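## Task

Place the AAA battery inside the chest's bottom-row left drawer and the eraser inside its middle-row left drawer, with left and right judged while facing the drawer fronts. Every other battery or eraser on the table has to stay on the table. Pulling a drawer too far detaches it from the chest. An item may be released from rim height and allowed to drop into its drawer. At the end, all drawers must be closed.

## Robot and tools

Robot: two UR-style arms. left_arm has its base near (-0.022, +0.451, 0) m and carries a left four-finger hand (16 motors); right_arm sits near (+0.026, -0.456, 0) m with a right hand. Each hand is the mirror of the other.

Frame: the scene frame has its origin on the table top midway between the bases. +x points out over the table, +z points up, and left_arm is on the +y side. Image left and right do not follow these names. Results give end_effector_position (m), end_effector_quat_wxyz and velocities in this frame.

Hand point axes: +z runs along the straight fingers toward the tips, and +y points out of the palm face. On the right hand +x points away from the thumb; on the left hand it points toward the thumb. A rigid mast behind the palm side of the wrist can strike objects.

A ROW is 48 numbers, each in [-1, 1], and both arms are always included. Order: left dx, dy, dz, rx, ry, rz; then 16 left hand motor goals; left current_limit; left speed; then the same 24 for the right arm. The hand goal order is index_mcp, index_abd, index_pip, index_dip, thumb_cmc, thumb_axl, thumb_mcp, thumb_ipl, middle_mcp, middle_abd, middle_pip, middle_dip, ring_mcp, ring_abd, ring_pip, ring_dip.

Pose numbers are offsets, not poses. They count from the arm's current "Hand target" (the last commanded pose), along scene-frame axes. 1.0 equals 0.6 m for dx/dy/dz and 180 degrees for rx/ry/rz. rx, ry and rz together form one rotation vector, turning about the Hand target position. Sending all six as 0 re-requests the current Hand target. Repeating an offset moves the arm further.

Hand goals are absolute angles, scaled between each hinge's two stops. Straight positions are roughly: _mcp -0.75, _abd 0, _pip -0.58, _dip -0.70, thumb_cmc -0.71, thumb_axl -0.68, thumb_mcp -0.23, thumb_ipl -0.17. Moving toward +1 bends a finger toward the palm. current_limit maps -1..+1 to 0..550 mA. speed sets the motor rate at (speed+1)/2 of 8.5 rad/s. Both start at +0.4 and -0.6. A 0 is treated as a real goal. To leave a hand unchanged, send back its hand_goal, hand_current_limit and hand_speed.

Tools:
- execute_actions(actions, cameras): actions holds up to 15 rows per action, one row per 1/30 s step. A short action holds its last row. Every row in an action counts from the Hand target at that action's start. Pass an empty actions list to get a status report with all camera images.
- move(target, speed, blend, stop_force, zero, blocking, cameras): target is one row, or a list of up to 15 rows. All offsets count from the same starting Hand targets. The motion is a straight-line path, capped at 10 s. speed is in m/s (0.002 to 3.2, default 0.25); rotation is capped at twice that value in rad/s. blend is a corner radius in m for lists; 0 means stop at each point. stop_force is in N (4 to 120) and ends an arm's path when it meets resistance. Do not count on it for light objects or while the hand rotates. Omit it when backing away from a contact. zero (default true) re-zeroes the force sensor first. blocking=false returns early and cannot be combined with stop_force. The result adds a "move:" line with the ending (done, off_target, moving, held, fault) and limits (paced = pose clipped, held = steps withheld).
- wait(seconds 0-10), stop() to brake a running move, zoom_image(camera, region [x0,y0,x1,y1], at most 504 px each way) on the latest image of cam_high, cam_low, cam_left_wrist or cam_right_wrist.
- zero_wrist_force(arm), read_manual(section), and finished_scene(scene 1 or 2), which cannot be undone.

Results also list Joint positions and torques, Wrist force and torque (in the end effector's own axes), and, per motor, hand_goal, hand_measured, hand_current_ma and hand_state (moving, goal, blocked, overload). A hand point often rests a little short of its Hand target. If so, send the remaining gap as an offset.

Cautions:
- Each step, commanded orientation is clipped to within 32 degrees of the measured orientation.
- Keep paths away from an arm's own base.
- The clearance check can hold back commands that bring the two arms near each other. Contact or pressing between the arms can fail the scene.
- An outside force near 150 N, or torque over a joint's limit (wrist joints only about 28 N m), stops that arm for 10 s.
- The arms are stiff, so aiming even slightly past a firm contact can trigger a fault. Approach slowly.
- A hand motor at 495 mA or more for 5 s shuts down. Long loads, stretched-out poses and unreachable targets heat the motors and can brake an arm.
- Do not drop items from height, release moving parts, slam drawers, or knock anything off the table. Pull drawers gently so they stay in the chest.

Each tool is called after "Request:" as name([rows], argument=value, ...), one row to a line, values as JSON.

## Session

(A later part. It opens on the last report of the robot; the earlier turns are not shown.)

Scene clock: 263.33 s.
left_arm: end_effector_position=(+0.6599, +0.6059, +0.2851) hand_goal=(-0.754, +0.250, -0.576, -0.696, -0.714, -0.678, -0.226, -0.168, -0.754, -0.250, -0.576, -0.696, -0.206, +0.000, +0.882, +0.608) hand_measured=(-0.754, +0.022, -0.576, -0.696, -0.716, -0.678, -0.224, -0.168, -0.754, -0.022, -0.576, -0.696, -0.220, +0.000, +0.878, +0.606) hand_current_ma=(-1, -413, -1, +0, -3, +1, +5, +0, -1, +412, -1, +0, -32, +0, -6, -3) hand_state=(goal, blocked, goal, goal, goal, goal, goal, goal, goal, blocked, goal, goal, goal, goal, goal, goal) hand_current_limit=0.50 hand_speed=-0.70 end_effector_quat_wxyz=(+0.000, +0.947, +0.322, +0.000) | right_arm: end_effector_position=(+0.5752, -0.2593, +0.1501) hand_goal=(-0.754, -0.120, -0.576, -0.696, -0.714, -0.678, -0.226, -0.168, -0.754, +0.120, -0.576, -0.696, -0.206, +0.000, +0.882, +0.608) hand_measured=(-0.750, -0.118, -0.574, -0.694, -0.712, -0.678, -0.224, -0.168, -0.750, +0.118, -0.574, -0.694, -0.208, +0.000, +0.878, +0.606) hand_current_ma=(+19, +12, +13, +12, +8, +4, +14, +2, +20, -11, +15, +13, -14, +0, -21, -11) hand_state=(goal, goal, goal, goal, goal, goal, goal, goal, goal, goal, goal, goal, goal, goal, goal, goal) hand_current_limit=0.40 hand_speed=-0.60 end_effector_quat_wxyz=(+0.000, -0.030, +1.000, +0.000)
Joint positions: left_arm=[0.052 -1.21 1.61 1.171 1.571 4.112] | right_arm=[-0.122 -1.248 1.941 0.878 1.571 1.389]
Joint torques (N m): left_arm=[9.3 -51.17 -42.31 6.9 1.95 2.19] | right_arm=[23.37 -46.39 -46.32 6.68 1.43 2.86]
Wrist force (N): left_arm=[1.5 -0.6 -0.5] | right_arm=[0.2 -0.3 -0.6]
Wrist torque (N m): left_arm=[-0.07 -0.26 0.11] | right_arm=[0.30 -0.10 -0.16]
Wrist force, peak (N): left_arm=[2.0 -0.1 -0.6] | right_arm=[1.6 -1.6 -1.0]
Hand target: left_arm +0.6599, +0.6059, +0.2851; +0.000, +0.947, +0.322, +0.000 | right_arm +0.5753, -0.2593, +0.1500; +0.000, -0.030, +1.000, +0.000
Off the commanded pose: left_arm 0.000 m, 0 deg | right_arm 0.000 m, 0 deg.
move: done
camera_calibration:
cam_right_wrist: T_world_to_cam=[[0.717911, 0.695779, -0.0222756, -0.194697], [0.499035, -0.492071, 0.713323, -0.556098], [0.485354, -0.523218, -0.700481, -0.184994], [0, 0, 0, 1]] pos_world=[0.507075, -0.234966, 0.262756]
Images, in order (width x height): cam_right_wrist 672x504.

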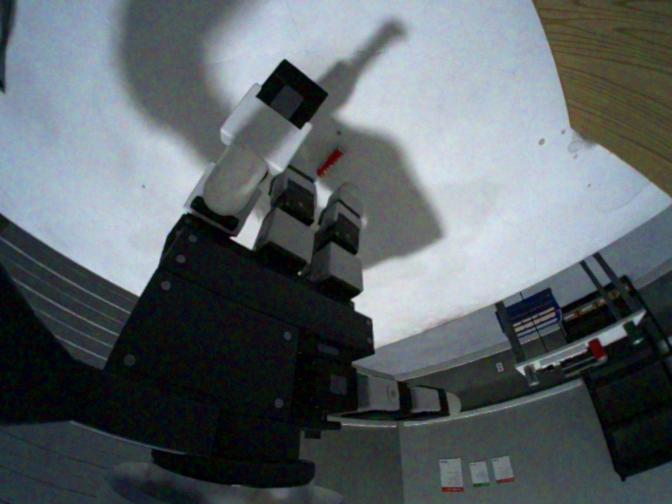

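Request:
move([
  [0,0,0,0,0,0,-0.754,0.25,-0.576,-0.696,-0.714,-0.678,-0.226,-0.168,-0.754,-0.25,-0.576,-0.696,-0.205,0,0.883,0.609,0.5,-0.7,0.002,0.0118,-0.0425,0,0,0,-0.754,-0.12,-0.576,-0.696,-0.714,-0.678,-0.226,-0.168,-0.754,0.12,-0.576,-0.696,-0.205,0,0.883,0.609,0.4,-0.6],
  [0,0,0,0,0,0,-0.754,0.25,-0.576,-0.696,-0.714,-0.678,-0.226,-0.168,-0.754,-0.25,-0.576,-0.696,-0.205,0,0.883,0.609,0.5,-0.7,0.002,0.0118,-0.0425,0,0,0,-0.754,0.25,-0.576,-0.696,-0.714,-0.678,-0.226,-0.168,-0.754,-0.25,-0.576,-0.696,-0.205,0,0.883,0.609,0.5,-0.7],
  [0,0,0,0,0,0,-0.754,0.25,-0.576,-0.696,-0.714,-0.678,-0.226,-0.168,-0.754,-0.25,-0.576,-0.696,-0.205,0,0.883,0.609,0.5,-0.7,0.002,0.0118,0.06,0,0,0,-0.754,0.25,-0.576,-0.696,-0.714,-0.678,-0.226,-0.168,-0.754,-0.25,-0.576,-0.696,-0.205,0,0.883,0.609,0.5,-0.7],
], speed=[0.05,0.05,0.12], cameras=["cam_right_wrist"])

Scene clock: 280.80 s.
left_arm: end_effector_position=(+0.6599, +0.6059, +0.2851) hand_goal=(-0.754, +0.250, -0.576, -0.696, -0.714, -0.678, -0.226, -0.168, -0.754, -0.250, -0.576, -0.696, -0.206, +0.000, +0.882, +0.608) hand_measured=(-0.754, +0.022, -0.576, -0.696, -0.716, -0.678, -0.224, -0.168, -0.754, -0.022, -0.576, -0.696, -0.220, +0.000, +0.878, +0.606) hand_current_ma=(-1, -413, -1, +0, -3, +1, +5, +0, -1, +412, -1, +0, -32, +0, -6, -3) hand_state=(goal, blocked, goal, goal, goal, goal, goal, goal, goal, blocked, goal, goal, goal, goal, goal, goal) hand_current_limit=0.50 hand_speed=-0.70 end_effector_quat_wxyz=(+0.000, +0.947, +0.322, +0.000) | right_arm: end_effector_position=(+0.5764, -0.2521, +0.1859) hand_goal=(-0.754, +0.250, -0.576, -0.696, -0.714, -0.678, -0.226, -0.168, -0.754, -0.250, -0.576, -0.696, -0.206, +0.000, +0.882, +0.608) hand_measured=(-0.752, +0.100, -0.574, -0.694, -0.712, -0.678, -0.224, -0.168, -0.750, -0.096, -0.574, -0.694, -0.208, +0.000, +0.878, +0.606) hand_current_ma=(+12, -413, +8, +9, +8, +4, +15, +2, +20, +412, +15, +13, -15, +0, -21, -11) hand_state=(goal, blocked, goal, goal, goal, goal, goal, goal, goal, blocked, goal, goal, goal, goal, goal, goal) hand_current_limit=0.50 hand_speed=-0.70 end_effector_quat_wxyz=(+0.000, -0.030, +1.000, +0.000)
Joint positions: left_arm=[0.052 -1.21 1.61 1.171 1.571 4.112] | right_arm=[-0.108 -1.282 1.909 0.944 1.571 1.403]
Joint torques (N m): left_arm=[10.4 -49.97 -42.52 7.36 1.69 2.38] | right_arm=[-8.32 -79.62 -47.2 7.48 1.31 -1.05]
Wrist force (N): left_arm=[1.5 -0.3 -0.4] | right_arm=[0.0 -0.4 -1.2]
Wrist torque (N m): left_arm=[-0.04 -0.25 0.10] | right_arm=[0.33 -0.08 -0.13]
Wrist force, peak (N): left_arm=[2.0 -0.1 -0.6] | right_arm=[0.2 -0.5 -2.0]
Hand target: left_arm +0.6599, +0.6059, +0.2851; +0.000, +0.947, +0.322, +0.000 | right_arm +0.5765, -0.2522, +0.1860; +0.000, -0.030, +1.000, +0.000
Off the commanded pose: left_arm 0.000 m, 0 deg | right_arm 0.000 m, 0 deg.
move: done
camera_calibration:
cam_right_wrist: T_world_to_cam=[[0.717873, 0.695816, -0.0223294, -0.199724], [0.499172, -0.492107, 0.713202, -0.578804], [0.485269, -0.523135, -0.700602, -0.156563], [0, 0, 0, 1]] pos_world=[0.508274, -0.227766, 0.298656]
Images, in order (width x height): cam_right_wrist 672x504.

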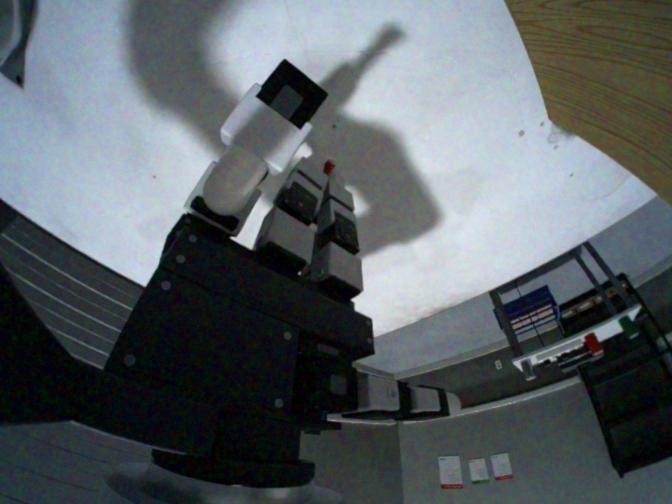

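Request:
move([
  [0,0,0,0,0,0,-0.754,0.25,-0.576,-0.696,-0.714,-0.678,-0.226,-0.168,-0.754,-0.25,-0.576,-0.696,-0.205,0,0.883,0.609,0.5,-0.7,-0.4108,0.0037,0.19,-0.1063,-0.1087,0.4615,-0.754,0.25,-0.576,-0.696,-0.714,-0.678,-0.226,-0.168,-0.754,-0.25,-0.576,-0.696,-0.205,0,0.883,0.609,0.5,-0.7],
  [0,0,0,0,0,0,-0.754,0.25,-0.576,-0.696,-0.714,-0.678,-0.226,-0.168,-0.754,-0.25,-0.576,-0.696,-0.205,0,0.883,0.609,0.5,-0.7,-0.3775,0.737,0.1733,-0.1063,-0.1087,0.4615,-0.754,0.25,-0.576,-0.696,-0.714,-0.678,-0.226,-0.168,-0.754,-0.25,-0.576,-0.696,-0.205,0,0.883,0.609,0.5,-0.7],
  [0,0,0,0,0,0,-0.754,0.25,-0.576,-0.696,-0.714,-0.678,-0.226,-0.168,-0.754,-0.25,-0.576,-0.696,-0.205,0,0.883,0.609,0.5,-0.7,-0.2593,0.7352,0.15,-0.1063,-0.1087,0.4615,-0.754,0.25,-0.576,-0.696,-0.714,-0.678,-0.226,-0.168,-0.754,-0.25,-0.576,-0.696,-0.205,0,0.883,0.609,0.5,-0.7],
], speed=[0.4,0.4,0.2], blend=[0.03,0.03,0], cameras=["cam_high","cam_right_wrist"])

Request:
zoom_image(camera="cam_right_wrist", region=[240, 60, 440, 210])

Scene clock: 303.90 s.
left_arm: end_effector_position=(+0.6599, +0.6059, +0.2851) hand_goal=(-0.754, +0.250, -0.576, -0.696, -0.714, -0.678, -0.226, -0.168, -0.754, -0.250, -0.576, -0.696, -0.206, +0.000, +0.882, +0.608) hand_measured=(-0.754, +0.022, -0.576, -0.696, -0.716, -0.678, -0.224, -0.168, -0.754, -0.022, -0.576, -0.696, -0.220, +0.000, +0.878, +0.606) hand_current_ma=(-1, -413, -1, +0, -3, +1, +5, +0, -1, +412, -1, +0, -32, +0, -6, -3) hand_state=(goal, blocked, goal, goal, goal, goal, goal, goal, goal, blocked, goal, goal, goal, goal, goal, goal) hand_current_limit=0.50 hand_speed=-0.70 end_effector_quat_wxyz=(+0.000, +0.947, +0.322, +0.000) | right_arm: end_effector_position=(+0.4208, +0.1889, +0.2760) hand_goal=(-0.754, +0.250, -0.576, -0.696, -0.714, -0.678, -0.226, -0.168, -0.754, -0.250, -0.576, -0.696, -0.206, +0.000, +0.882, +0.608) hand_measured=(-0.750, +0.100, -0.574, -0.694, -0.712, -0.678, -0.224, -0.168, -0.748, -0.098, -0.574, -0.694, -0.208, +0.000, +0.878, +0.606) hand_current_ma=(+18, -413, +8, +9, +13, +4, +15, +2, +30, +412, +15, +13, -15, +0, -21, -11) hand_state=(goal, blocked, goal, goal, goal, goal, goal, goal, goal, blocked, goal, goal, goal, goal, goal, goal) hand_current_limit=0.50 hand_speed=-0.70 end_effector_quat_wxyz=(-0.150, +0.678, -0.703, +0.156)
Joint positions: left_arm=[0.052 -1.21 1.61 1.171 1.571 4.112] | right_arm=[0.796 -1.119 1.404 0.982 1.888 0.782]
Joint torques (N m): left_arm=[10.23 -50.8 -42.07 6.83 1.82 1.72] | right_arm=[-15.04 -68.49 -54.57 4.91 -1.77 -1.94]
Wrist force (N): left_arm=[1.6 -0.4 -0.6] | right_arm=[0.0 0.5 -1.1]
Wrist torque (N m): left_arm=[-0.03 -0.27 0.12] | right_arm=[0.64 -0.05 0.03]
Wrist force, peak (N): left_arm=[2.1 -0.6 -0.6] | right_arm=[-1.8 1.9 -1.7]
Hand target: left_arm +0.6599, +0.6059, +0.2851; +0.000, +0.947, +0.322, +0.000 | right_arm +0.4209, +0.1889, +0.2760; -0.150, +0.678, -0.703, +0.156
Off the commanded pose: left_arm 0.000 m, 0 deg | right_arm 0.000 m, 0 deg.
move: done
camera_calibration:
cam_right_wrist: T_world_to_cam=[[-0.553545, 0.778564, -0.29568, 0.201974], [0.187659, 0.462509, 0.866527, -0.439926], [0.811401, 0.424175, -0.402124, -0.185804], [0, 0, 0, 1]] pos_world=[0.34512, 0.125033, 0.366211]
Images, in order (width x height): cam_high 504x504, cam_right_wrist 672x504.

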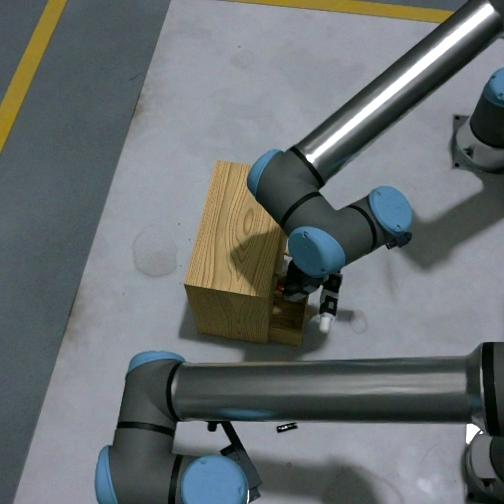

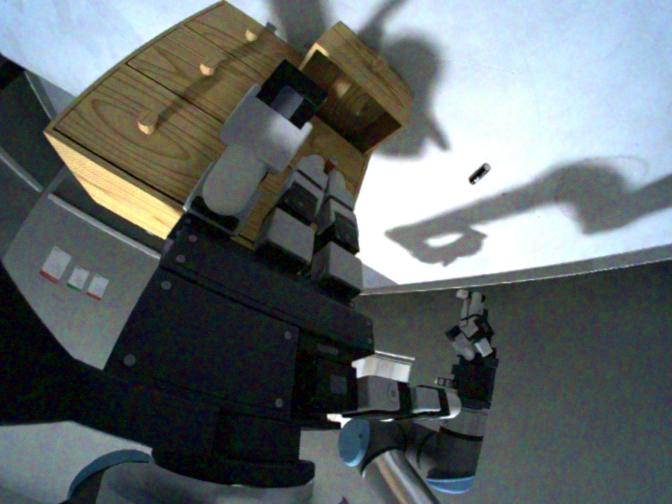

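Scaled by 2.520 from the camera's 672x504 image, which has a finer 960x720 frame.

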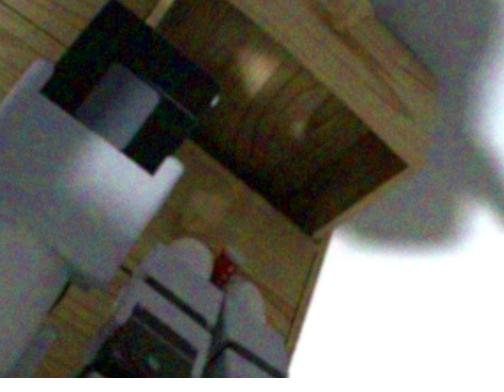

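Request:
move(target=[0,0,0,0,0,0,-0.754,0.25,-0.576,-0.696,-0.714,-0.678,-0.226,-0.168,-0.754,-0.25,-0.576,-0.696,-0.205,0,0.883,0.609,0.5,-0.7,-0.01,0,-0.1943,0,0,0,-0.754,0.25,-0.576,-0.696,-0.714,-0.678,-0.226,-0.168,-0.754,-0.25,-0.576,-0.696,-0.205,0,0.883,0.609,0.5,-0.7], speed=0.1, stop_force=10, cameras=["cam_right_wrist"])

Request:
zoom_image(camera="cam_right_wrist", region=[240, 60, 440, 210])

Scene clock: 316.97 s.
left_arm: end_effector_position=(+0.6599, +0.6059, +0.2851) hand_goal=(-0.754, +0.250, -0.576, -0.696, -0.714, -0.678, -0.226, -0.168, -0.754, -0.250, -0.576, -0.696, -0.206, +0.000, +0.882, +0.608) hand_measured=(-0.754, +0.022, -0.576, -0.696, -0.716, -0.678, -0.224, -0.168, -0.754, -0.022, -0.576, -0.696, -0.220, +0.000, +0.878, +0.606) hand_current_ma=(-1, -413, -1, +0, -3, +1, +5, +0, -1, +412, -1, +0, -32, +0, -6, -3) hand_state=(goal, blocked, goal, goal, goal, goal, goal, goal, goal, blocked, goal, goal, goal, goal, goal, goal) hand_current_limit=0.50 hand_speed=-0.70 end_effector_quat_wxyz=(+0.000, +0.947, +0.322, +0.000) | right_arm: end_effector_position=(+0.4149, +0.1889, +0.1594) hand_goal=(-0.754, +0.250, -0.576, -0.696, -0.714, -0.678, -0.226, -0.168, -0.754, -0.250, -0.576, -0.696, -0.206, +0.000, +0.882, +0.608) hand_measured=(-0.750, +0.100, -0.574, -0.694, -0.712, -0.678, -0.224, -0.168, -0.748, -0.098, -0.574, -0.694, -0.208, +0.000, +0.878, +0.606) hand_current_ma=(+20, -413, +8, +9, +13, +4, +15, +2, +30, +412, +14, +10, -15, +0, -21, -11) hand_state=(goal, blocked, goal, goal, goal, goal, goal, goal, goal, blocked, goal, goal, goal, goal, goal, goal) hand_current_limit=0.50 hand_speed=-0.70 end_effector_quat_wxyz=(-0.150, +0.678, -0.703, +0.156)
Joint positions: left_arm=[0.052 -1.21 1.61 1.171 1.571 4.112] | right_arm=[0.802 -1.053 1.522 0.799 1.89 0.788]
Joint torques (N m): left_arm=[5.99 -52.32 -41.26 7.03 1.88 1.91] | right_arm=[23.25 -70 -22.89 0.25 1.43 1.83]
Wrist force (N): left_arm=[1.8 -0.2 -0.6] | right_arm=[0.7 0.4 -0.5]
Wrist torque (N m): left_arm=[-0.01 -0.29 0.13] | right_arm=[0.60 -0.10 0.09]
Wrist force, peak (N): left_arm=[2.0 -0.2 -0.6] | right_arm=[-0.1 -0.4 -2.0]
Hand target: left_arm +0.6599, +0.6059, +0.2851; +0.000, +0.947, +0.322, +0.000 | right_arm +0.4149, +0.1889, +0.1594; -0.150, +0.678, -0.703, +0.156
Off the commanded pose: left_arm 0.000 m, 0 deg | right_arm 0.000 m, 0 deg.
move: done
camera_calibration:
cam_right_wrist: T_world_to_cam=[[-0.553539, 0.778547, -0.295733, 0.164246], [0.187808, 0.462642, 0.866424, -0.337823], [0.811371, 0.424059, -0.402308, -0.227832], [0, 0, 0, 1]] pos_world=[0.339219, 0.125032, 0.249612]
Images, in order (width x height): cam_right_wrist 672x504.

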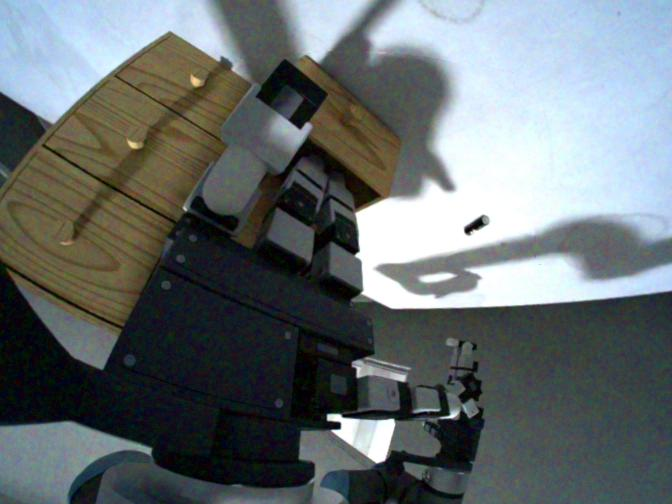

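Scaled by 2.520 from the camera's 672x504 image, which has a finer 960x720 frame.

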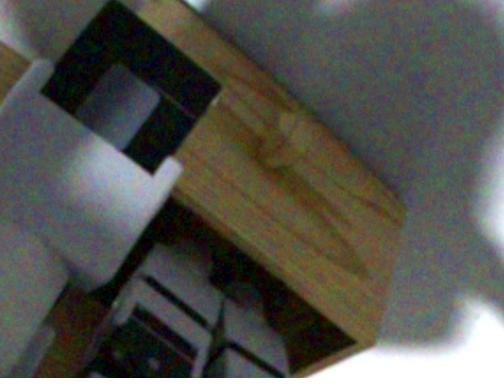

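Request:
move([
  [0,0,0,0,0,0,-0.754,0.25,-0.576,-0.696,-0.714,-0.678,-0.226,-0.168,-0.754,-0.25,-0.576,-0.696,-0.205,0,0.883,0.609,0.5,-0.7,0,0,0,0,0,0,-0.754,-0.03,-0.576,-0.696,-0.714,-0.678,-0.226,-0.168,-0.754,0.03,-0.576,-0.696,-0.205,0,0.883,0.609,0.4,-0.6],
  [0,0,0,0,0,0,-0.754,0.25,-0.576,-0.696,-0.714,-0.678,-0.226,-0.168,-0.754,-0.25,-0.576,-0.696,-0.205,0,0.883,0.609,0.5,-0.7,0,0,0.19,0,0,0,-0.754,-0.03,-0.576,-0.696,-0.714,-0.678,-0.226,-0.168,-0.754,0.03,-0.576,-0.696,-0.205,0,0.883,0.609,0.4,-0.6],
  [0,0,0,0,0,0,-0.754,0.25,-0.576,-0.696,-0.714,-0.678,-0.226,-0.168,-0.754,-0.25,-0.576,-0.696,-0.205,0,0.883,0.609,0.5,-0.7,-0.2,-0.0272,0.12,-0.0041,-0.111,0,-0.754,-0.12,-0.576,-0.696,-0.714,-0.678,-0.226,-0.168,-0.754,0.12,-0.576,-0.696,-0.205,0,0.883,0.609,0.4,-0.6],
], speed=[0.1,0.12,0.2], blend=0, cameras=["cam_high","cam_right_wrist"])

Request:
zoom_image(camera="cam_right_wrist", region=[240, 0, 500, 200])

Scene clock: 332.70 s.
left_arm: end_effector_position=(+0.6599, +0.6059, +0.2851) hand_goal=(-0.754, +0.250, -0.576, -0.696, -0.714, -0.678, -0.226, -0.168, -0.754, -0.250, -0.576, -0.696, -0.206, +0.000, +0.882, +0.608) hand_measured=(-0.754, +0.022, -0.576, -0.696, -0.716, -0.678, -0.224, -0.168, -0.754, -0.022, -0.576, -0.696, -0.220, +0.000, +0.878, +0.606) hand_current_ma=(-1, -413, -1, +0, -3, +1, +5, +0, -1, +412, -1, +0, -32, +0, -6, -3) hand_state=(goal, blocked, goal, goal, goal, goal, goal, goal, goal, blocked, goal, goal, goal, goal, goal, goal) hand_current_limit=0.50 hand_speed=-0.70 end_effector_quat_wxyz=(+0.000, +0.947, +0.322, +0.000) | right_arm: end_effector_position=(+0.2949, +0.1726, +0.2314) hand_goal=(-0.754, -0.120, -0.576, -0.696, -0.714, -0.678, -0.226, -0.168, -0.754, +0.120, -0.576, -0.696, -0.206, +0.000, +0.882, +0.608) hand_measured=(-0.748, -0.116, -0.574, -0.694, -0.710, -0.678, -0.224, -0.168, -0.748, +0.116, -0.574, -0.694, -0.208, +0.000, +0.878, +0.606) hand_current_ma=(+30, +15, +8, +9, +21, +4, +15, +2, +32, -16, +14, +10, -13, +0, -21, -11) hand_state=(goal, goal, goal, goal, goal, goal, goal, goal, goal, goal, goal, goal, goal, goal, goal, goal) hand_current_limit=0.40 hand_speed=-0.60 end_effector_quat_wxyz=(-0.265, +0.641, -0.665, +0.275)
Joint positions: left_arm=[0.052 -1.21 1.61 1.171 1.571 4.112] | right_arm=[1.043 -1.245 1.687 0.689 2.243 0.922]
Joint torques (N m): left_arm=[8.1 -49.65 -41.02 6.91 1.63 1.7] | right_arm=[23.61 -88.39 -24.58 0.07 4.52 3.04]
Wrist force (N): left_arm=[1.4 0.0 -0.2] | right_arm=[0.5 0.3 -0.4]
Wrist torque (N m): left_arm=[-0.02 -0.23 0.09] | right_arm=[0.54 -0.04 -0.22]
Wrist force, peak (N): left_arm=[2.2 -0.2 -0.2] | right_arm=[0.8 2.1 -1.3]
Hand target: left_arm +0.6599, +0.6059, +0.2851; +0.000, +0.947, +0.322, +0.000 | right_arm +0.2949, +0.1726, +0.2314; -0.265, +0.641, -0.665, +0.275
Off the commanded pose: left_arm 0.000 m, 0 deg | right_arm 0.000 m, 0 deg.
move: done
camera_calibration:
cam_right_wrist: T_world_to_cam=[[-0.417473, 0.773528, -0.476835, 0.134417], [-0.118526, 0.473913, 0.872558, -0.283248], [0.900926, 0.420787, -0.106162, -0.188911], [0, 0, 0, 1]] pos_world=[0.192738, 0.109751, 0.29119]
Images, in order (width x height): cam_high 504x504, cam_right_wrist 672x504.

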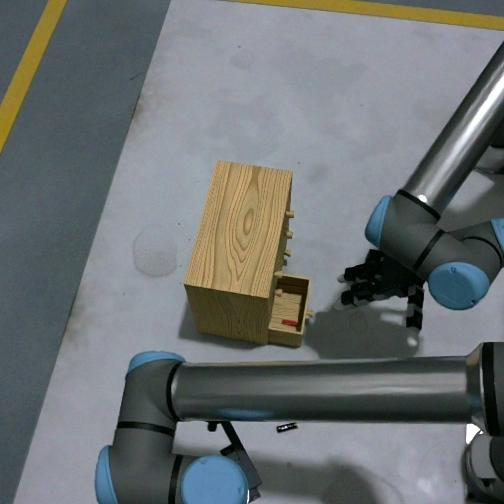

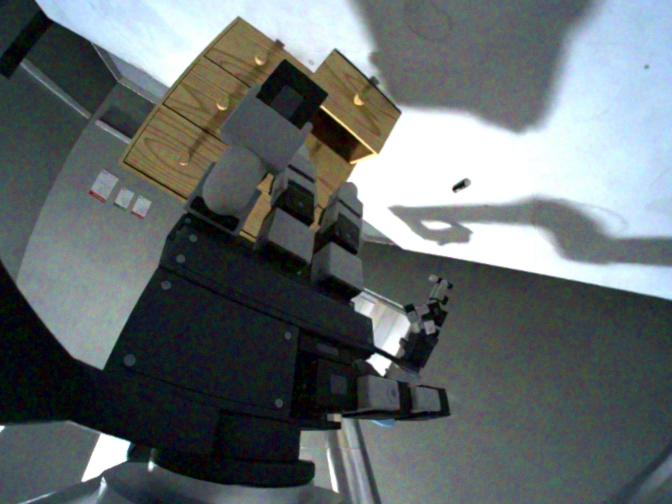

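Scaled by 1.938 from the camera's 672x504 image, which has a finer 960x720 frame.

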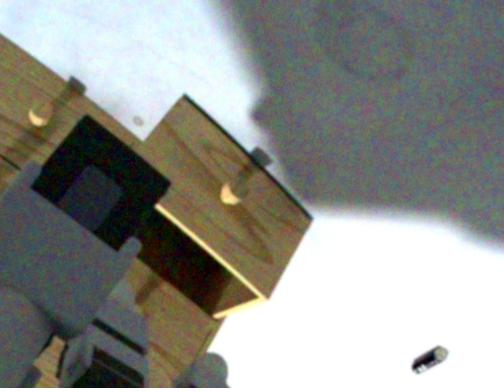

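Request:
move([
  [0,0,0,0,0,0,-0.754,0.25,-0.576,-0.696,-0.714,-0.678,-0.226,-0.168,-0.754,-0.25,-0.576,-0.696,-0.205,0,0.883,0.609,0.5,-0.7,0,0,-0.2457,0,0,0,-0.754,-0.12,-0.576,-0.696,-0.714,-0.678,-0.226,-0.168,-0.754,0.12,-0.576,-0.696,-0.205,0,0.883,0.609,0.4,-0.6],
  [0,0,0,0,0,0,-0.754,0.25,-0.576,-0.696,-0.714,-0.678,-0.226,-0.168,-0.754,-0.25,-0.576,-0.696,-0.205,0,0.883,0.609,0.5,-0.7,0.2,-0.0075,-0.2457,0,0,0,-0.754,-0.12,-0.576,-0.696,-0.714,-0.678,-0.226,-0.168,-0.754,0.12,-0.576,-0.696,-0.205,0,0.883,0.609,0.4,-0.6],
  [0,0,0,0,0,0,-0.754,0.25,-0.576,-0.696,-0.714,-0.678,-0.226,-0.168,-0.754,-0.25,-0.576,-0.696,-0.205,0,0.883,0.609,0.5,-0.7,0.2583,-0.0095,-0.2457,0,0,0,-0.754,-0.12,-0.576,-0.696,-0.714,-0.678,-0.226,-0.168,-0.754,0.12,-0.576,-0.696,-0.205,0,0.883,0.609,0.4,-0.6],
], speed=[0.2,0.08,0.03], stop_force=8, cameras=["cam_high","cam_right_wrist"])

Scene clock: 347.67 s.
left_arm: end_effector_position=(+0.6599, +0.6059, +0.2851) hand_goal=(-0.754, +0.250, -0.576, -0.696, -0.714, -0.678, -0.226, -0.168, -0.754, -0.250, -0.576, -0.696, -0.206, +0.000, +0.882, +0.608) hand_measured=(-0.754, +0.022, -0.576, -0.696, -0.716, -0.678, -0.224, -0.168, -0.754, -0.022, -0.576, -0.696, -0.220, +0.000, +0.878, +0.606) hand_current_ma=(-1, -413, -1, +0, -3, +1, +5, +0, -1, +412, -1, +0, -32, +0, -6, -3) hand_state=(goal, blocked, goal, goal, goal, goal, goal, goal, goal, blocked, goal, goal, goal, goal, goal, goal) hand_current_limit=0.50 hand_speed=-0.70 end_effector_quat_wxyz=(+0.000, +0.947, +0.322, +0.000) | right_arm: end_effector_position=(+0.4386, +0.1672, +0.0840) hand_goal=(-0.754, -0.120, -0.576, -0.696, -0.714, -0.678, -0.226, -0.168, -0.754, +0.120, -0.576, -0.696, -0.206, +0.000, +0.882, +0.608) hand_measured=(-0.716, -0.120, -0.558, -0.688, -0.710, -0.678, -0.224, -0.168, -0.720, +0.124, -0.560, -0.690, -0.208, +0.000, +0.878, +0.606) hand_current_ma=(+205, -2, +89, +38, +24, +4, +15, +2, +183, +15, +81, +31, -11, +0, -21, -11) hand_state=(blocked, goal, goal, goal, goal, goal, goal, goal, blocked, goal, goal, goal, goal, goal, goal, goal) hand_current_limit=0.40 hand_speed=-0.60 end_effector_quat_wxyz=(-0.265, +0.641, -0.665, +0.275)
Joint positions: left_arm=[0.052 -1.21 1.61 1.171 1.571 4.112] | right_arm=[0.852 -1.076 1.707 0.377 2.151 0.716]
Joint torques (N m): left_arm=[8.71 -52.62 -41.13 6.87 2.01 1.63] | right_arm=[20.58 -97.59 -20.54 3.89 4.13 1.93]
Wrist force (N): left_arm=[1.5 -0.2 -0.4] | right_arm=[0.8 0.6 -1.4]
Wrist torque (N m): left_arm=[-0.03 -0.24 0.11] | right_arm=[0.47 -0.07 0.14]
Wrist force, peak (N): left_arm=[2.0 -0.6 -0.5] | right_arm=[0.7 2.8 -10.4]
Hand target: left_arm +0.6599, +0.6059, +0.2851; +0.000, +0.947, +0.322, +0.000 | right_arm +0.4386, +0.1672, +0.0840; -0.265, +0.641, -0.665, +0.275 (not the last commanded pose)
Off the commanded pose: left_arm 0.000 m, 0 deg | right_arm 0.011 m, 0 deg.
move: contact (right_arm); path passed 2 of 3 targets
camera_calibration:
cam_right_wrist: T_world_to_cam=[[-0.417467, 0.773505, -0.476876, 0.128306], [-0.118546, 0.473949, 0.872536, -0.135035], [0.900926, 0.420787, -0.106162, -0.33175], [0, 0, 0, 1]] pos_world=[0.336438, 0.10435, 0.14379]
Images, in order (width x height): cam_high 504x504, cam_right_wrist 672x504.

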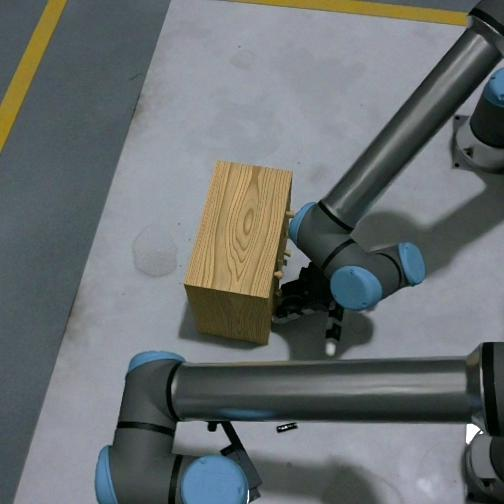

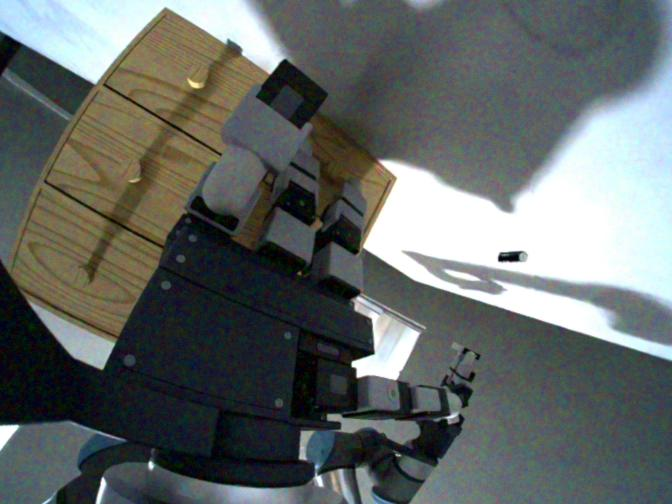

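Request:
move([
  [0,0,0,0,0,0,-0.754,0.25,-0.576,-0.696,-0.714,-0.678,-0.226,-0.168,-0.754,-0.25,-0.576,-0.696,-0.205,0,0.883,0.609,0.5,-0.7,-0.0833,0.0031,0,0,0,0,-0.754,-0.12,-0.576,-0.696,-0.714,-0.678,-0.226,-0.168,-0.754,0.12,-0.576,-0.696,-0.205,0,0.883,0.609,0.4,-0.6],
  [0,0,0,0,0,0,-0.754,0.25,-0.576,-0.696,-0.714,-0.678,-0.226,-0.168,-0.754,-0.25,-0.576,-0.696,-0.205,0,0.883,0.609,0.5,-0.7,-0.0833,0.0031,0.1742,0,0,0,-0.754,-0.12,-0.576,-0.696,-0.714,-0.678,-0.226,-0.168,-0.754,0.12,-0.576,-0.696,-0.205,0,0.883,0.609,0.4,-0.6],
  [0,0,0,0,0,0,-0.754,0.25,-0.576,-0.696,-0.714,-0.678,-0.226,-0.168,-0.754,-0.25,-0.576,-0.696,-0.205,0,0.883,0.609,0.5,-0.7,-0.0243,0.001,0.1742,0,0,0,-0.754,-0.12,-0.576,-0.696,-0.714,-0.678,-0.226,-0.168,-0.754,0.12,-0.576,-0.696,-0.205,0,0.883,0.609,0.4,-0.6],
], speed=[0.15,0.2,0.1], blend=[0.01,0.01,0], cameras=["cam_right_wrist"])

Request:
zoom_image(camera="cam_right_wrist", region=[240, 80, 440, 230])

Scene clock: 362.67 s.
left_arm: end_effector_position=(+0.6599, +0.6059, +0.2851) hand_goal=(-0.754, +0.250, -0.576, -0.696, -0.714, -0.678, -0.226, -0.168, -0.754, -0.250, -0.576, -0.696, -0.206, +0.000, +0.882, +0.608) hand_measured=(-0.754, +0.022, -0.576, -0.696, -0.716, -0.678, -0.224, -0.168, -0.754, -0.022, -0.576, -0.696, -0.220, +0.000, +0.878, +0.606) hand_current_ma=(-1, -413, -1, +0, -3, +1, +5, +0, -1, +412, -1, +0, -32, +0, -6, -3) hand_state=(goal, blocked, goal, goal, goal, goal, goal, goal, goal, blocked, goal, goal, goal, goal, goal, goal) hand_current_limit=0.50 hand_speed=-0.70 end_effector_quat_wxyz=(+0.000, +0.947, +0.322, +0.000) | right_arm: end_effector_position=(+0.4239, +0.1678, +0.1886) hand_goal=(-0.754, -0.120, -0.576, -0.696, -0.714, -0.678, -0.226, -0.168, -0.754, +0.120, -0.576, -0.696, -0.206, +0.000, +0.882, +0.608) hand_measured=(-0.736, -0.120, -0.570, -0.692, -0.710, -0.678, -0.224, -0.168, -0.736, +0.122, -0.570, -0.692, -0.208, +0.000, +0.878, +0.606) hand_current_ma=(+91, -2, +29, +16, +25, +4, +15, +2, +94, +11, +31, +16, -10, +0, -21, -11) hand_state=(goal, goal, goal, goal, goal, goal, goal, goal, goal, goal, goal, goal, goal, goal, goal, goal) hand_current_limit=0.40 hand_speed=-0.60 end_effector_quat_wxyz=(-0.265, +0.641, -0.665, +0.275)
Joint positions: left_arm=[0.052 -1.21 1.61 1.171 1.571 4.112] | right_arm=[0.87 -1.172 1.644 0.547 2.161 0.734]
Joint torques (N m): left_arm=[9.25 -48.72 -41.38 7.01 1.78 1.72] | right_arm=[-13.8 -57.64 -53.11 -0.61 -1.79 -2.48]
Wrist force (N): left_arm=[1.6 -0.3 -0.5] | right_arm=[1.0 0.1 -0.8]
Wrist torque (N m): left_arm=[-0.03 -0.27 0.11] | right_arm=[0.66 -0.10 0.08]
Wrist force, peak (N): left_arm=[2.2 -0.4 -0.5] | right_arm=[1.0 0.0 -2.2]
Hand target: left_arm +0.6599, +0.6059, +0.2851; +0.000, +0.947, +0.322, +0.000 | right_arm +0.4240, +0.1678, +0.1886; -0.265, +0.641, -0.665, +0.275
Off the commanded pose: left_arm 0.000 m, 0 deg | right_arm 0.000 m, 0 deg.
move: done
camera_calibration:
cam_right_wrist: T_world_to_cam=[[-0.417398, 0.773537, -0.476884, 0.171515], [-0.118504, 0.473969, 0.872531, -0.228257], [0.900964, 0.420705, -0.106167, -0.307667], [0, 0, 0, 1]] pos_world=[0.321738, 0.10495, 0.24829]
Images, in order (width x height): cam_right_wrist 672x504.

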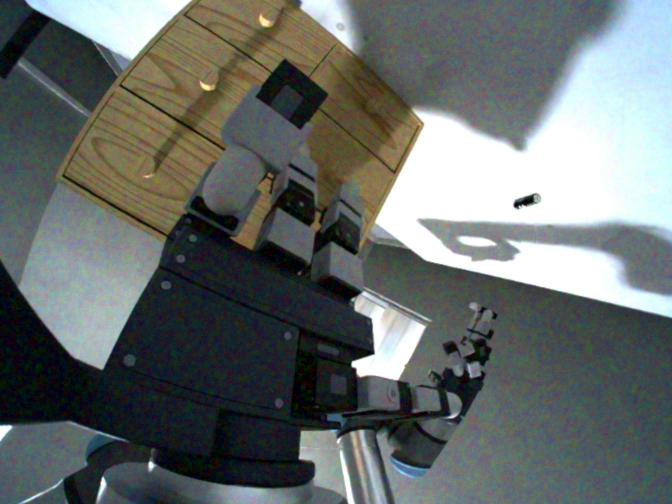

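Scaled by 2.520 from the camera's 672x504 image, which has a finer 960x720 frame.

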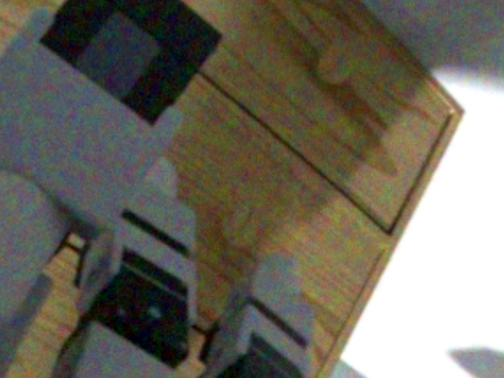

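Request:
move(target=[0,0,0,0,0,0,-0.754,0.25,-0.576,-0.696,-0.714,-0.678,-0.226,-0.168,-0.754,-0.25,-0.576,-0.696,-0.205,0,0.883,0.609,0.5,-0.7,0.05,-0.0019,0,0,0,0,-0.754,-0.12,-0.576,-0.696,-0.714,-0.678,-0.226,-0.168,-0.754,0.12,-0.576,-0.696,-0.205,0,0.883,0.609,0.4,-0.6], speed=0.03, stop_force=4, cameras=["cam_right_wrist"])

Request:
zoom_image(camera="cam_right_wrist", region=[240, 80, 440, 230])

Scene clock: 368.60 s.
left_arm: end_effector_position=(+0.6599, +0.6059, +0.2851) hand_goal=(-0.754, +0.250, -0.576, -0.696, -0.714, -0.678, -0.226, -0.168, -0.754, -0.250, -0.576, -0.696, -0.206, +0.000, +0.882, +0.608) hand_measured=(-0.754, +0.022, -0.576, -0.696, -0.716, -0.678, -0.224, -0.168, -0.754, -0.022, -0.576, -0.696, -0.220, +0.000, +0.878, +0.606) hand_current_ma=(-1, -413, -1, +0, -3, +1, +5, +0, -1, +412, -1, +0, -32, +0, -6, -3) hand_state=(goal, blocked, goal, goal, goal, goal, goal, goal, goal, blocked, goal, goal, goal, goal, goal, goal) hand_current_limit=0.50 hand_speed=-0.70 end_effector_quat_wxyz=(+0.000, +0.947, +0.322, +0.000) | right_arm: end_effector_position=(+0.4342, +0.1674, +0.1886) hand_goal=(-0.754, -0.120, -0.576, -0.696, -0.714, -0.678, -0.226, -0.168, -0.754, +0.120, -0.576, -0.696, -0.206, +0.000, +0.882, +0.608) hand_measured=(-0.734, -0.116, -0.570, -0.692, -0.710, -0.678, -0.224, -0.168, -0.736, +0.122, -0.570, -0.692, -0.208, +0.000, +0.878, +0.606) hand_current_ma=(+104, +16, +34, +18, +25, +4, +15, +2, +100, +11, +33, +16, -10, +0, -21, -11) hand_state=(goal, goal, goal, goal, goal, goal, goal, goal, goal, goal, goal, goal, goal, goal, goal, goal) hand_current_limit=0.40 hand_speed=-0.60 end_effector_quat_wxyz=(-0.265, +0.641, -0.665, +0.275)
Joint positions: left_arm=[0.052 -1.21 1.61 1.171 1.571 4.112] | right_arm=[0.857 -1.167 1.635 0.544 2.154 0.721]
Joint torques (N m): left_arm=[7.99 -52.91 -40.62 6.62 2.24 1.75] | right_arm=[24.47 -93.87 -25.08 5.22 1.18 1.79]
Wrist force (N): left_arm=[1.5 -0.2 -0.5] | right_arm=[0.8 0.5 -1.5]
Wrist torque (N m): left_arm=[-0.02 -0.26 0.11] | right_arm=[0.75 -0.08 0.11]
Wrist force, peak (N): left_arm=[2.0 -0.4 -0.4] | right_arm=[2.3 2.2 -5.0]
Hand target: left_arm +0.6599, +0.6059, +0.2851; +0.000, +0.947, +0.322, +0.000 | right_arm +0.4342, +0.1674, +0.1886; -0.265, +0.641, -0.665, +0.275 (not the last commanded pose)
Off the commanded pose: left_arm 0.000 m, 0 deg | right_arm 0.020 m, 0 deg.
move: contact (right_arm)
camera_calibration:
cam_right_wrist: T_world_to_cam=[[-0.417389, 0.773501, -0.476952, 0.176142], [-0.118537, 0.474029, 0.872494, -0.226832], [0.900964, 0.420706, -0.106166, -0.316779], [0, 0, 0, 1]] pos_world=[0.332038, 0.10455, 0.24829]
Images, in order (width x height): cam_right_wrist 672x504.

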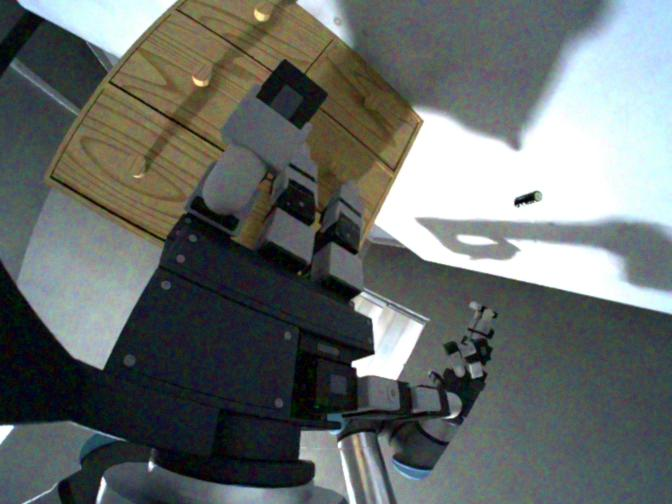

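Scaled by 2.520 from the camera's 672x504 image, which has a finer 960x720 frame.

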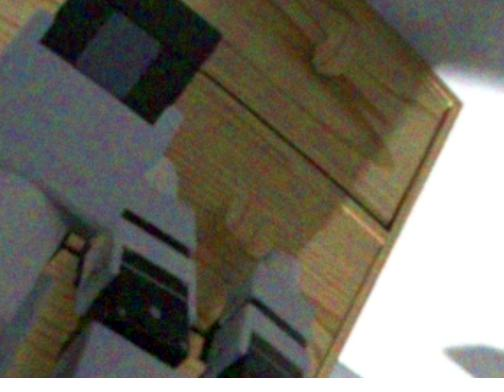

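Request:
move([
  [0,0,0,0,0,0,-0.754,0.25,-0.576,-0.696,-0.714,-0.678,-0.226,-0.168,-0.754,-0.25,-0.576,-0.696,-0.205,0,0.883,0.609,0.5,-0.7,0,0,0,0,0,0,-0.754,0.25,-0.576,-0.696,-0.714,-0.678,-0.226,-0.168,-0.754,-0.25,-0.576,-0.696,-0.205,0,0.883,0.609,0.5,-0.7],
  [0,0,0,0,0,0,-0.754,0.25,-0.576,-0.696,-0.714,-0.678,-0.226,-0.168,-0.754,-0.25,-0.576,-0.696,-0.205,0,0.883,0.609,0.5,-0.7,-0.1365,0.0051,0,0,0,0,-0.754,0.25,-0.576,-0.696,-0.714,-0.678,-0.226,-0.168,-0.754,-0.25,-0.576,-0.696,-0.205,0,0.883,0.609,0.5,-0.7],
  [0,0,0,0,0,0,-0.754,0.25,-0.576,-0.696,-0.714,-0.678,-0.226,-0.168,-0.754,-0.25,-0.576,-0.696,-0.205,0,0.883,0.609,0.5,-0.7,-0.1365,0.0051,0,0,0,0,-0.754,-0.12,-0.576,-0.696,-0.714,-0.678,-0.226,-0.168,-0.754,0.12,-0.576,-0.696,-0.205,0,0.883,0.609,0.4,-0.6],
  [0,0,0,0,0,0,-0.754,0.25,-0.576,-0.696,-0.714,-0.678,-0.226,-0.168,-0.754,-0.25,-0.576,-0.696,-0.205,0,0.883,0.609,0.5,-0.7,-0.2198,0.0081,0,0,0,0,-0.754,-0.12,-0.576,-0.696,-0.714,-0.678,-0.226,-0.168,-0.754,0.12,-0.576,-0.696,-0.205,0,0.883,0.609,0.4,-0.6],
], speed=[0.05,0.06,0.06,0.12], cameras=["cam_high","cam_right_wrist"])

Scene clock: 411.00 s.
left_arm: end_effector_position=(+0.6599, +0.6059, +0.2851) hand_goal=(-0.754, +0.250, -0.576, -0.696, -0.714, -0.678, -0.226, -0.168, -0.754, -0.250, -0.576, -0.696, -0.206, +0.000, +0.882, +0.608) hand_measured=(-0.754, +0.022, -0.576, -0.696, -0.716, -0.678, -0.224, -0.168, -0.754, -0.022, -0.576, -0.696, -0.220, +0.000, +0.878, +0.606) hand_current_ma=(-1, -413, -1, +0, -3, +1, +5, +0, -1, +412, -1, +0, -32, +0, -6, -3) hand_state=(goal, blocked, goal, goal, goal, goal, goal, goal, goal, blocked, goal, goal, goal, goal, goal, goal) hand_current_limit=0.50 hand_speed=-0.70 end_effector_quat_wxyz=(+0.000, +0.947, +0.322, +0.000) | right_arm: end_effector_position=(+0.3024, +0.1723, +0.1886) hand_goal=(-0.754, -0.120, -0.576, -0.696, -0.714, -0.678, -0.226, -0.168, -0.754, +0.120, -0.576, -0.696, -0.206, +0.000, +0.882, +0.608) hand_measured=(-0.748, -0.116, -0.576, -0.698, -0.710, -0.678, -0.224, -0.168, -0.748, +0.116, -0.576, -0.698, -0.208, +0.000, +0.878, +0.606) hand_current_ma=(+32, +15, -2, -12, +25, +4, +15, +2, +31, -16, -3, -12, -10, +0, -21, -11) hand_state=(goal, goal, goal, goal, goal, goal, goal, goal, goal, goal, goal, goal, goal, goal, goal, goal) hand_current_limit=0.40 hand_speed=-0.60 end_effector_quat_wxyz=(-0.265, +0.641, -0.665, +0.275)
Joint positions: left_arm=[0.052 -1.21 1.61 1.171 1.571 4.112] | right_arm=[1.032 -1.212 1.722 0.612 2.239 0.91]
Joint torques (N m): left_arm=[5.28 -50.12 -40.03 6.57 1.8 1.41] | right_arm=[21.99 -87.91 -22.4 6.21 4.43 2.95]
Wrist force (N): left_arm=[1.6 -0.5 -0.6] | right_arm=[0.7 0.5 -1.2]
Wrist torque (N m): left_arm=[-0.04 -0.27 0.12] | right_arm=[0.68 -0.05 -0.22]
Wrist force, peak (N): left_arm=[2.0 -0.4 -0.5] | right_arm=[0.8 -2.5 -1.2]
Hand target: left_arm +0.6599, +0.6059, +0.2851; +0.000, +0.947, +0.322, +0.000 | right_arm +0.3023, +0.1723, +0.1886; -0.265, +0.641, -0.665, +0.275
Off the commanded pose: left_arm 0.000 m, 0 deg | right_arm 0.000 m, 0 deg.
move: done
camera_calibration:
cam_right_wrist: T_world_to_cam=[[-0.417389, 0.773501, -0.476952, 0.11734], [-0.118537, 0.474029, 0.872494, -0.244778], [0.900964, 0.420706, -0.106166, -0.200094], [0, 0, 0, 1]] pos_world=[0.200238, 0.10945, 0.24829]
Images, in order (width x height): cam_high 504x504, cam_right_wrist 672x504.

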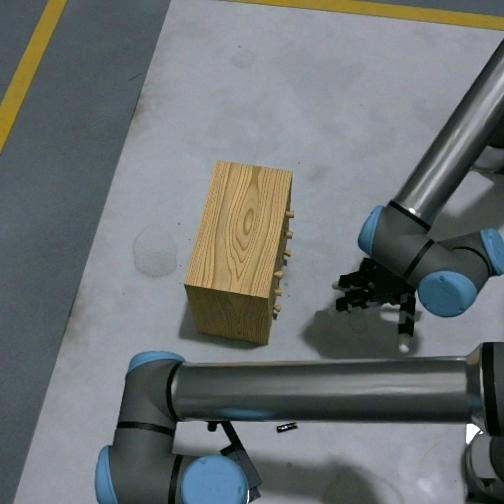

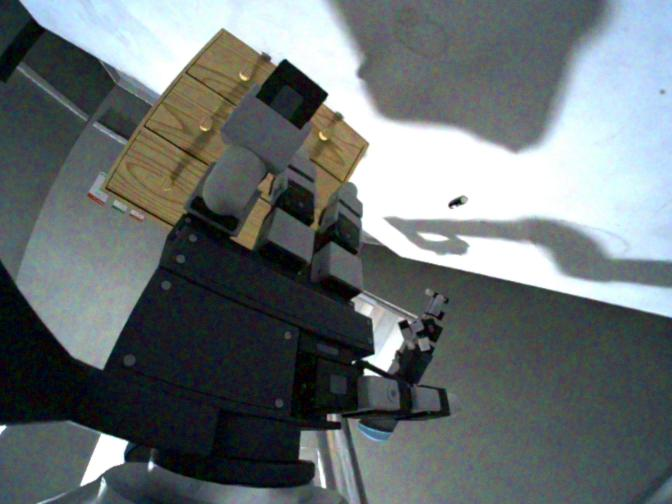

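Request:
move([
  [0,0,0,0,0,0,-0.754,0.25,-0.576,-0.696,-0.714,-0.678,-0.226,-0.168,-0.754,-0.25,-0.576,-0.696,-0.205,0,0.883,0.609,0.5,-0.7,0.1833,-0.0068,-0.0133,0,0,0,-0.754,-0.12,-0.576,-0.696,-0.714,-0.678,-0.226,-0.168,-0.754,0.12,-0.576,-0.696,-0.205,0,0.883,0.609,0.4,-0.6],
  [0,0,0,0,0,0,-0.754,0.25,-0.576,-0.696,-0.714,-0.678,-0.226,-0.168,-0.754,-0.25,-0.576,-0.696,-0.205,0,0.883,0.609,0.5,-0.7,0.25,-0.0093,-0.0133,0,0,0,-0.754,-0.12,-0.576,-0.696,-0.714,-0.678,-0.226,-0.168,-0.754,0.12,-0.576,-0.696,-0.205,0,0.883,0.609,0.4,-0.6],
], speed=[0.1,0.03], stop_force=5, cameras=["cam_right_wrist"])

Request:
zoom_image(camera="cam_right_wrist", region=[240, 80, 440, 230])

Scene clock: 438.17 s.
left_arm: end_effector_position=(+0.6599, +0.6059, +0.2851) hand_goal=(-0.754, +0.250, -0.576, -0.696, -0.714, -0.678, -0.226, -0.168, -0.754, -0.250, -0.576, -0.696, -0.206, +0.000, +0.882, +0.608) hand_measured=(-0.754, +0.022, -0.576, -0.696, -0.716, -0.678, -0.224, -0.168, -0.754, -0.022, -0.576, -0.696, -0.220, +0.000, +0.878, +0.606) hand_current_ma=(-1, -413, -1, +0, -3, +1, +5, +0, -1, +412, -1, +0, -32, +0, -6, -3) hand_state=(goal, blocked, goal, goal, goal, goal, goal, goal, goal, blocked, goal, goal, goal, goal, goal, goal) hand_current_limit=0.50 hand_speed=-0.70 end_effector_quat_wxyz=(+0.000, +0.947, +0.322, +0.000) | right_arm: end_effector_position=(+0.4363, +0.1673, +0.1806) hand_goal=(-0.754, -0.120, -0.576, -0.696, -0.714, -0.678, -0.226, -0.168, -0.754, +0.120, -0.576, -0.696, -0.206, +0.000, +0.882, +0.608) hand_measured=(-0.728, -0.116, -0.564, -0.692, -0.710, -0.678, -0.224, -0.168, -0.732, +0.124, -0.568, -0.692, -0.208, +0.000, +0.878, +0.606) hand_current_ma=(+144, +17, +56, +23, +25, +4, +15, +2, +121, +13, +45, +15, -10, +0, -21, -11) hand_state=(blocked, goal, goal, goal, goal, goal, goal, goal, blocked, goal, goal, goal, goal, goal, goal, goal) hand_current_limit=0.40 hand_speed=-0.60 end_effector_quat_wxyz=(-0.265, +0.641, -0.665, +0.276)
Joint positions: left_arm=[0.052 -1.21 1.61 1.171 1.571 4.112] | right_arm=[0.855 -1.16 1.64 0.531 2.153 0.718]
Joint torques (N m): left_arm=[5.92 -49.53 -41.05 6.89 2.19 1.3] | right_arm=[25.35 -95.75 -25.18 4.63 3.98 2]
Wrist force (N): left_arm=[1.5 -0.3 -0.4] | right_arm=[0.4 0.4 -1.1]
Wrist torque (N m): left_arm=[-0.04 -0.25 0.11] | right_arm=[0.63 -0.03 0.06]
Wrist force, peak (N): left_arm=[2.0 -0.6 -0.7] | right_arm=[1.2 1.7 -8.6]
Hand target: left_arm +0.6599, +0.6059, +0.2851; +0.000, +0.947, +0.322, +0.000 | right_arm +0.4363, +0.1673, +0.1806; -0.265, +0.641, -0.665, +0.276 (not the last commanded pose)
Off the commanded pose: left_arm 0.000 m, 0 deg | right_arm 0.016 m, 0 deg.
move: contact (right_arm); path passed 1 of 2 targets
camera_calibration:
cam_right_wrist: T_world_to_cam=[[-0.417389, 0.773501, -0.476952, 0.173322], [-0.118537, 0.474029, 0.872494, -0.219544], [0.900964, 0.420706, -0.106166, -0.319569], [0, 0, 0, 1]] pos_world=[0.334238, 0.10445, 0.24029]
Images, in order (width x height): cam_right_wrist 672x504.

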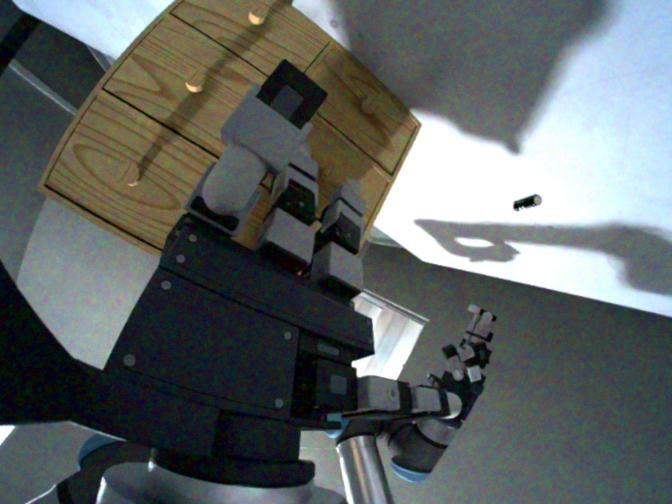

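Scaled by 2.520 from the camera's 672x504 image, which has a finer 960x720 frame.

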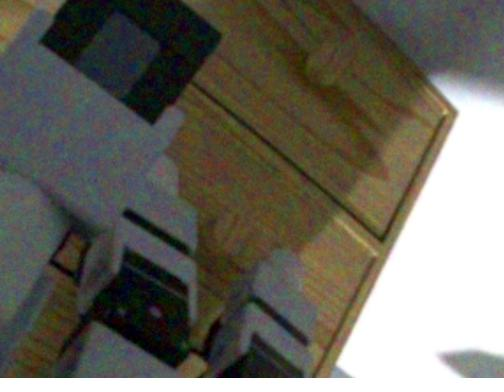

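Request:
move([
  [0,0,0,0,0,0,-0.754,0.25,-0.576,-0.696,-0.714,-0.678,-0.226,-0.168,-0.754,-0.25,-0.576,-0.696,-0.205,0,0.883,0.609,0.5,-0.7,-0.0045,0.0002,0,0,0,0,-0.754,-0.12,-0.576,-0.696,-0.714,-0.678,-0.226,-0.168,-0.754,0.12,-0.576,-0.696,-0.205,0,0.883,0.609,0.4,-0.6],
  [0,0,0,0,0,0,-0.754,0.25,-0.576,-0.696,-0.714,-0.678,-0.226,-0.168,-0.754,-0.25,-0.576,-0.696,-0.205,0,0.883,0.609,0.5,-0.7,-0.0045,0.0002,0,0,0,0,-0.754,0.25,-0.576,-0.696,-0.714,-0.678,-0.226,-0.168,-0.754,-0.25,-0.576,-0.696,-0.205,0,0.883,0.609,0.5,-0.7],
], speed=0.05)

Scene clock: 444.47 s.
left_arm: end_effector_position=(+0.6599, +0.6059, +0.2851) hand_goal=(-0.754, +0.250, -0.576, -0.696, -0.714, -0.678, -0.226, -0.168, -0.754, -0.250, -0.576, -0.696, -0.206, +0.000, +0.882, +0.608) hand_measured=(-0.754, +0.022, -0.576, -0.696, -0.716, -0.678, -0.224, -0.168, -0.754, -0.022, -0.576, -0.696, -0.220, +0.000, +0.878, +0.606) hand_current_ma=(-1, -413, -1, +0, -3, +1, +5, +0, -1, +412, -1, +0, -32, +0, -6, -3) hand_state=(goal, blocked, goal, goal, goal, goal, goal, goal, goal, blocked, goal, goal, goal, goal, goal, goal) hand_current_limit=0.50 hand_speed=-0.70 end_effector_quat_wxyz=(+0.000, +0.947, +0.322, +0.000) | right_arm: end_effector_position=(+0.4336, +0.1674, +0.1806) hand_goal=(-0.754, +0.250, -0.576, -0.696, -0.714, -0.678, -0.226, -0.168, -0.754, -0.250, -0.576, -0.696, -0.206, +0.000, +0.882, +0.608) hand_measured=(-0.736, +0.006, -0.570, -0.692, -0.710, -0.678, -0.224, -0.168, -0.736, -0.080, -0.570, -0.692, -0.208, +0.000, +0.878, +0.606) hand_current_ma=(+98, -413, +30, +16, +25, +4, +15, +2, +100, +412, +33, +15, -10, +0, -21, -11) hand_state=(goal, blocked, goal, goal, goal, goal, goal, goal, goal, blocked, goal, goal, goal, goal, goal, goal) hand_current_limit=0.50 hand_speed=-0.70 end_effector_quat_wxyz=(-0.265, +0.641, -0.665, +0.276)
Joint positions: left_arm=[0.052 -1.21 1.61 1.171 1.571 4.112] | right_arm=[0.858 -1.162 1.642 0.531 2.155 0.722]
Joint torques (N m): left_arm=[6.09 -53.08 -40.65 6.66 2.31 0.73] | right_arm=[21.78 -94.18 -23.34 5.61 4.05 2.03]
Wrist force (N): left_arm=[1.5 -0.3 -0.3] | right_arm=[0.2 1.1 -0.7]
Wrist torque (N m): left_arm=[-0.04 -0.25 0.11] | right_arm=[0.67 -0.12 0.05]
Wrist force, peak (N): left_arm=[1.9 -0.3 -0.5] | right_arm=[-2.0 0.5 -1.5]
Hand target: left_arm +0.6599, +0.6059, +0.2851; +0.000, +0.947, +0.322, +0.000 | right_arm +0.4336, +0.1674, +0.1806; -0.265, +0.641, -0.665, +0.276
Off the commanded pose: left_arm 0.000 m, 0 deg | right_arm 0.000 m, 0 deg.
move: done


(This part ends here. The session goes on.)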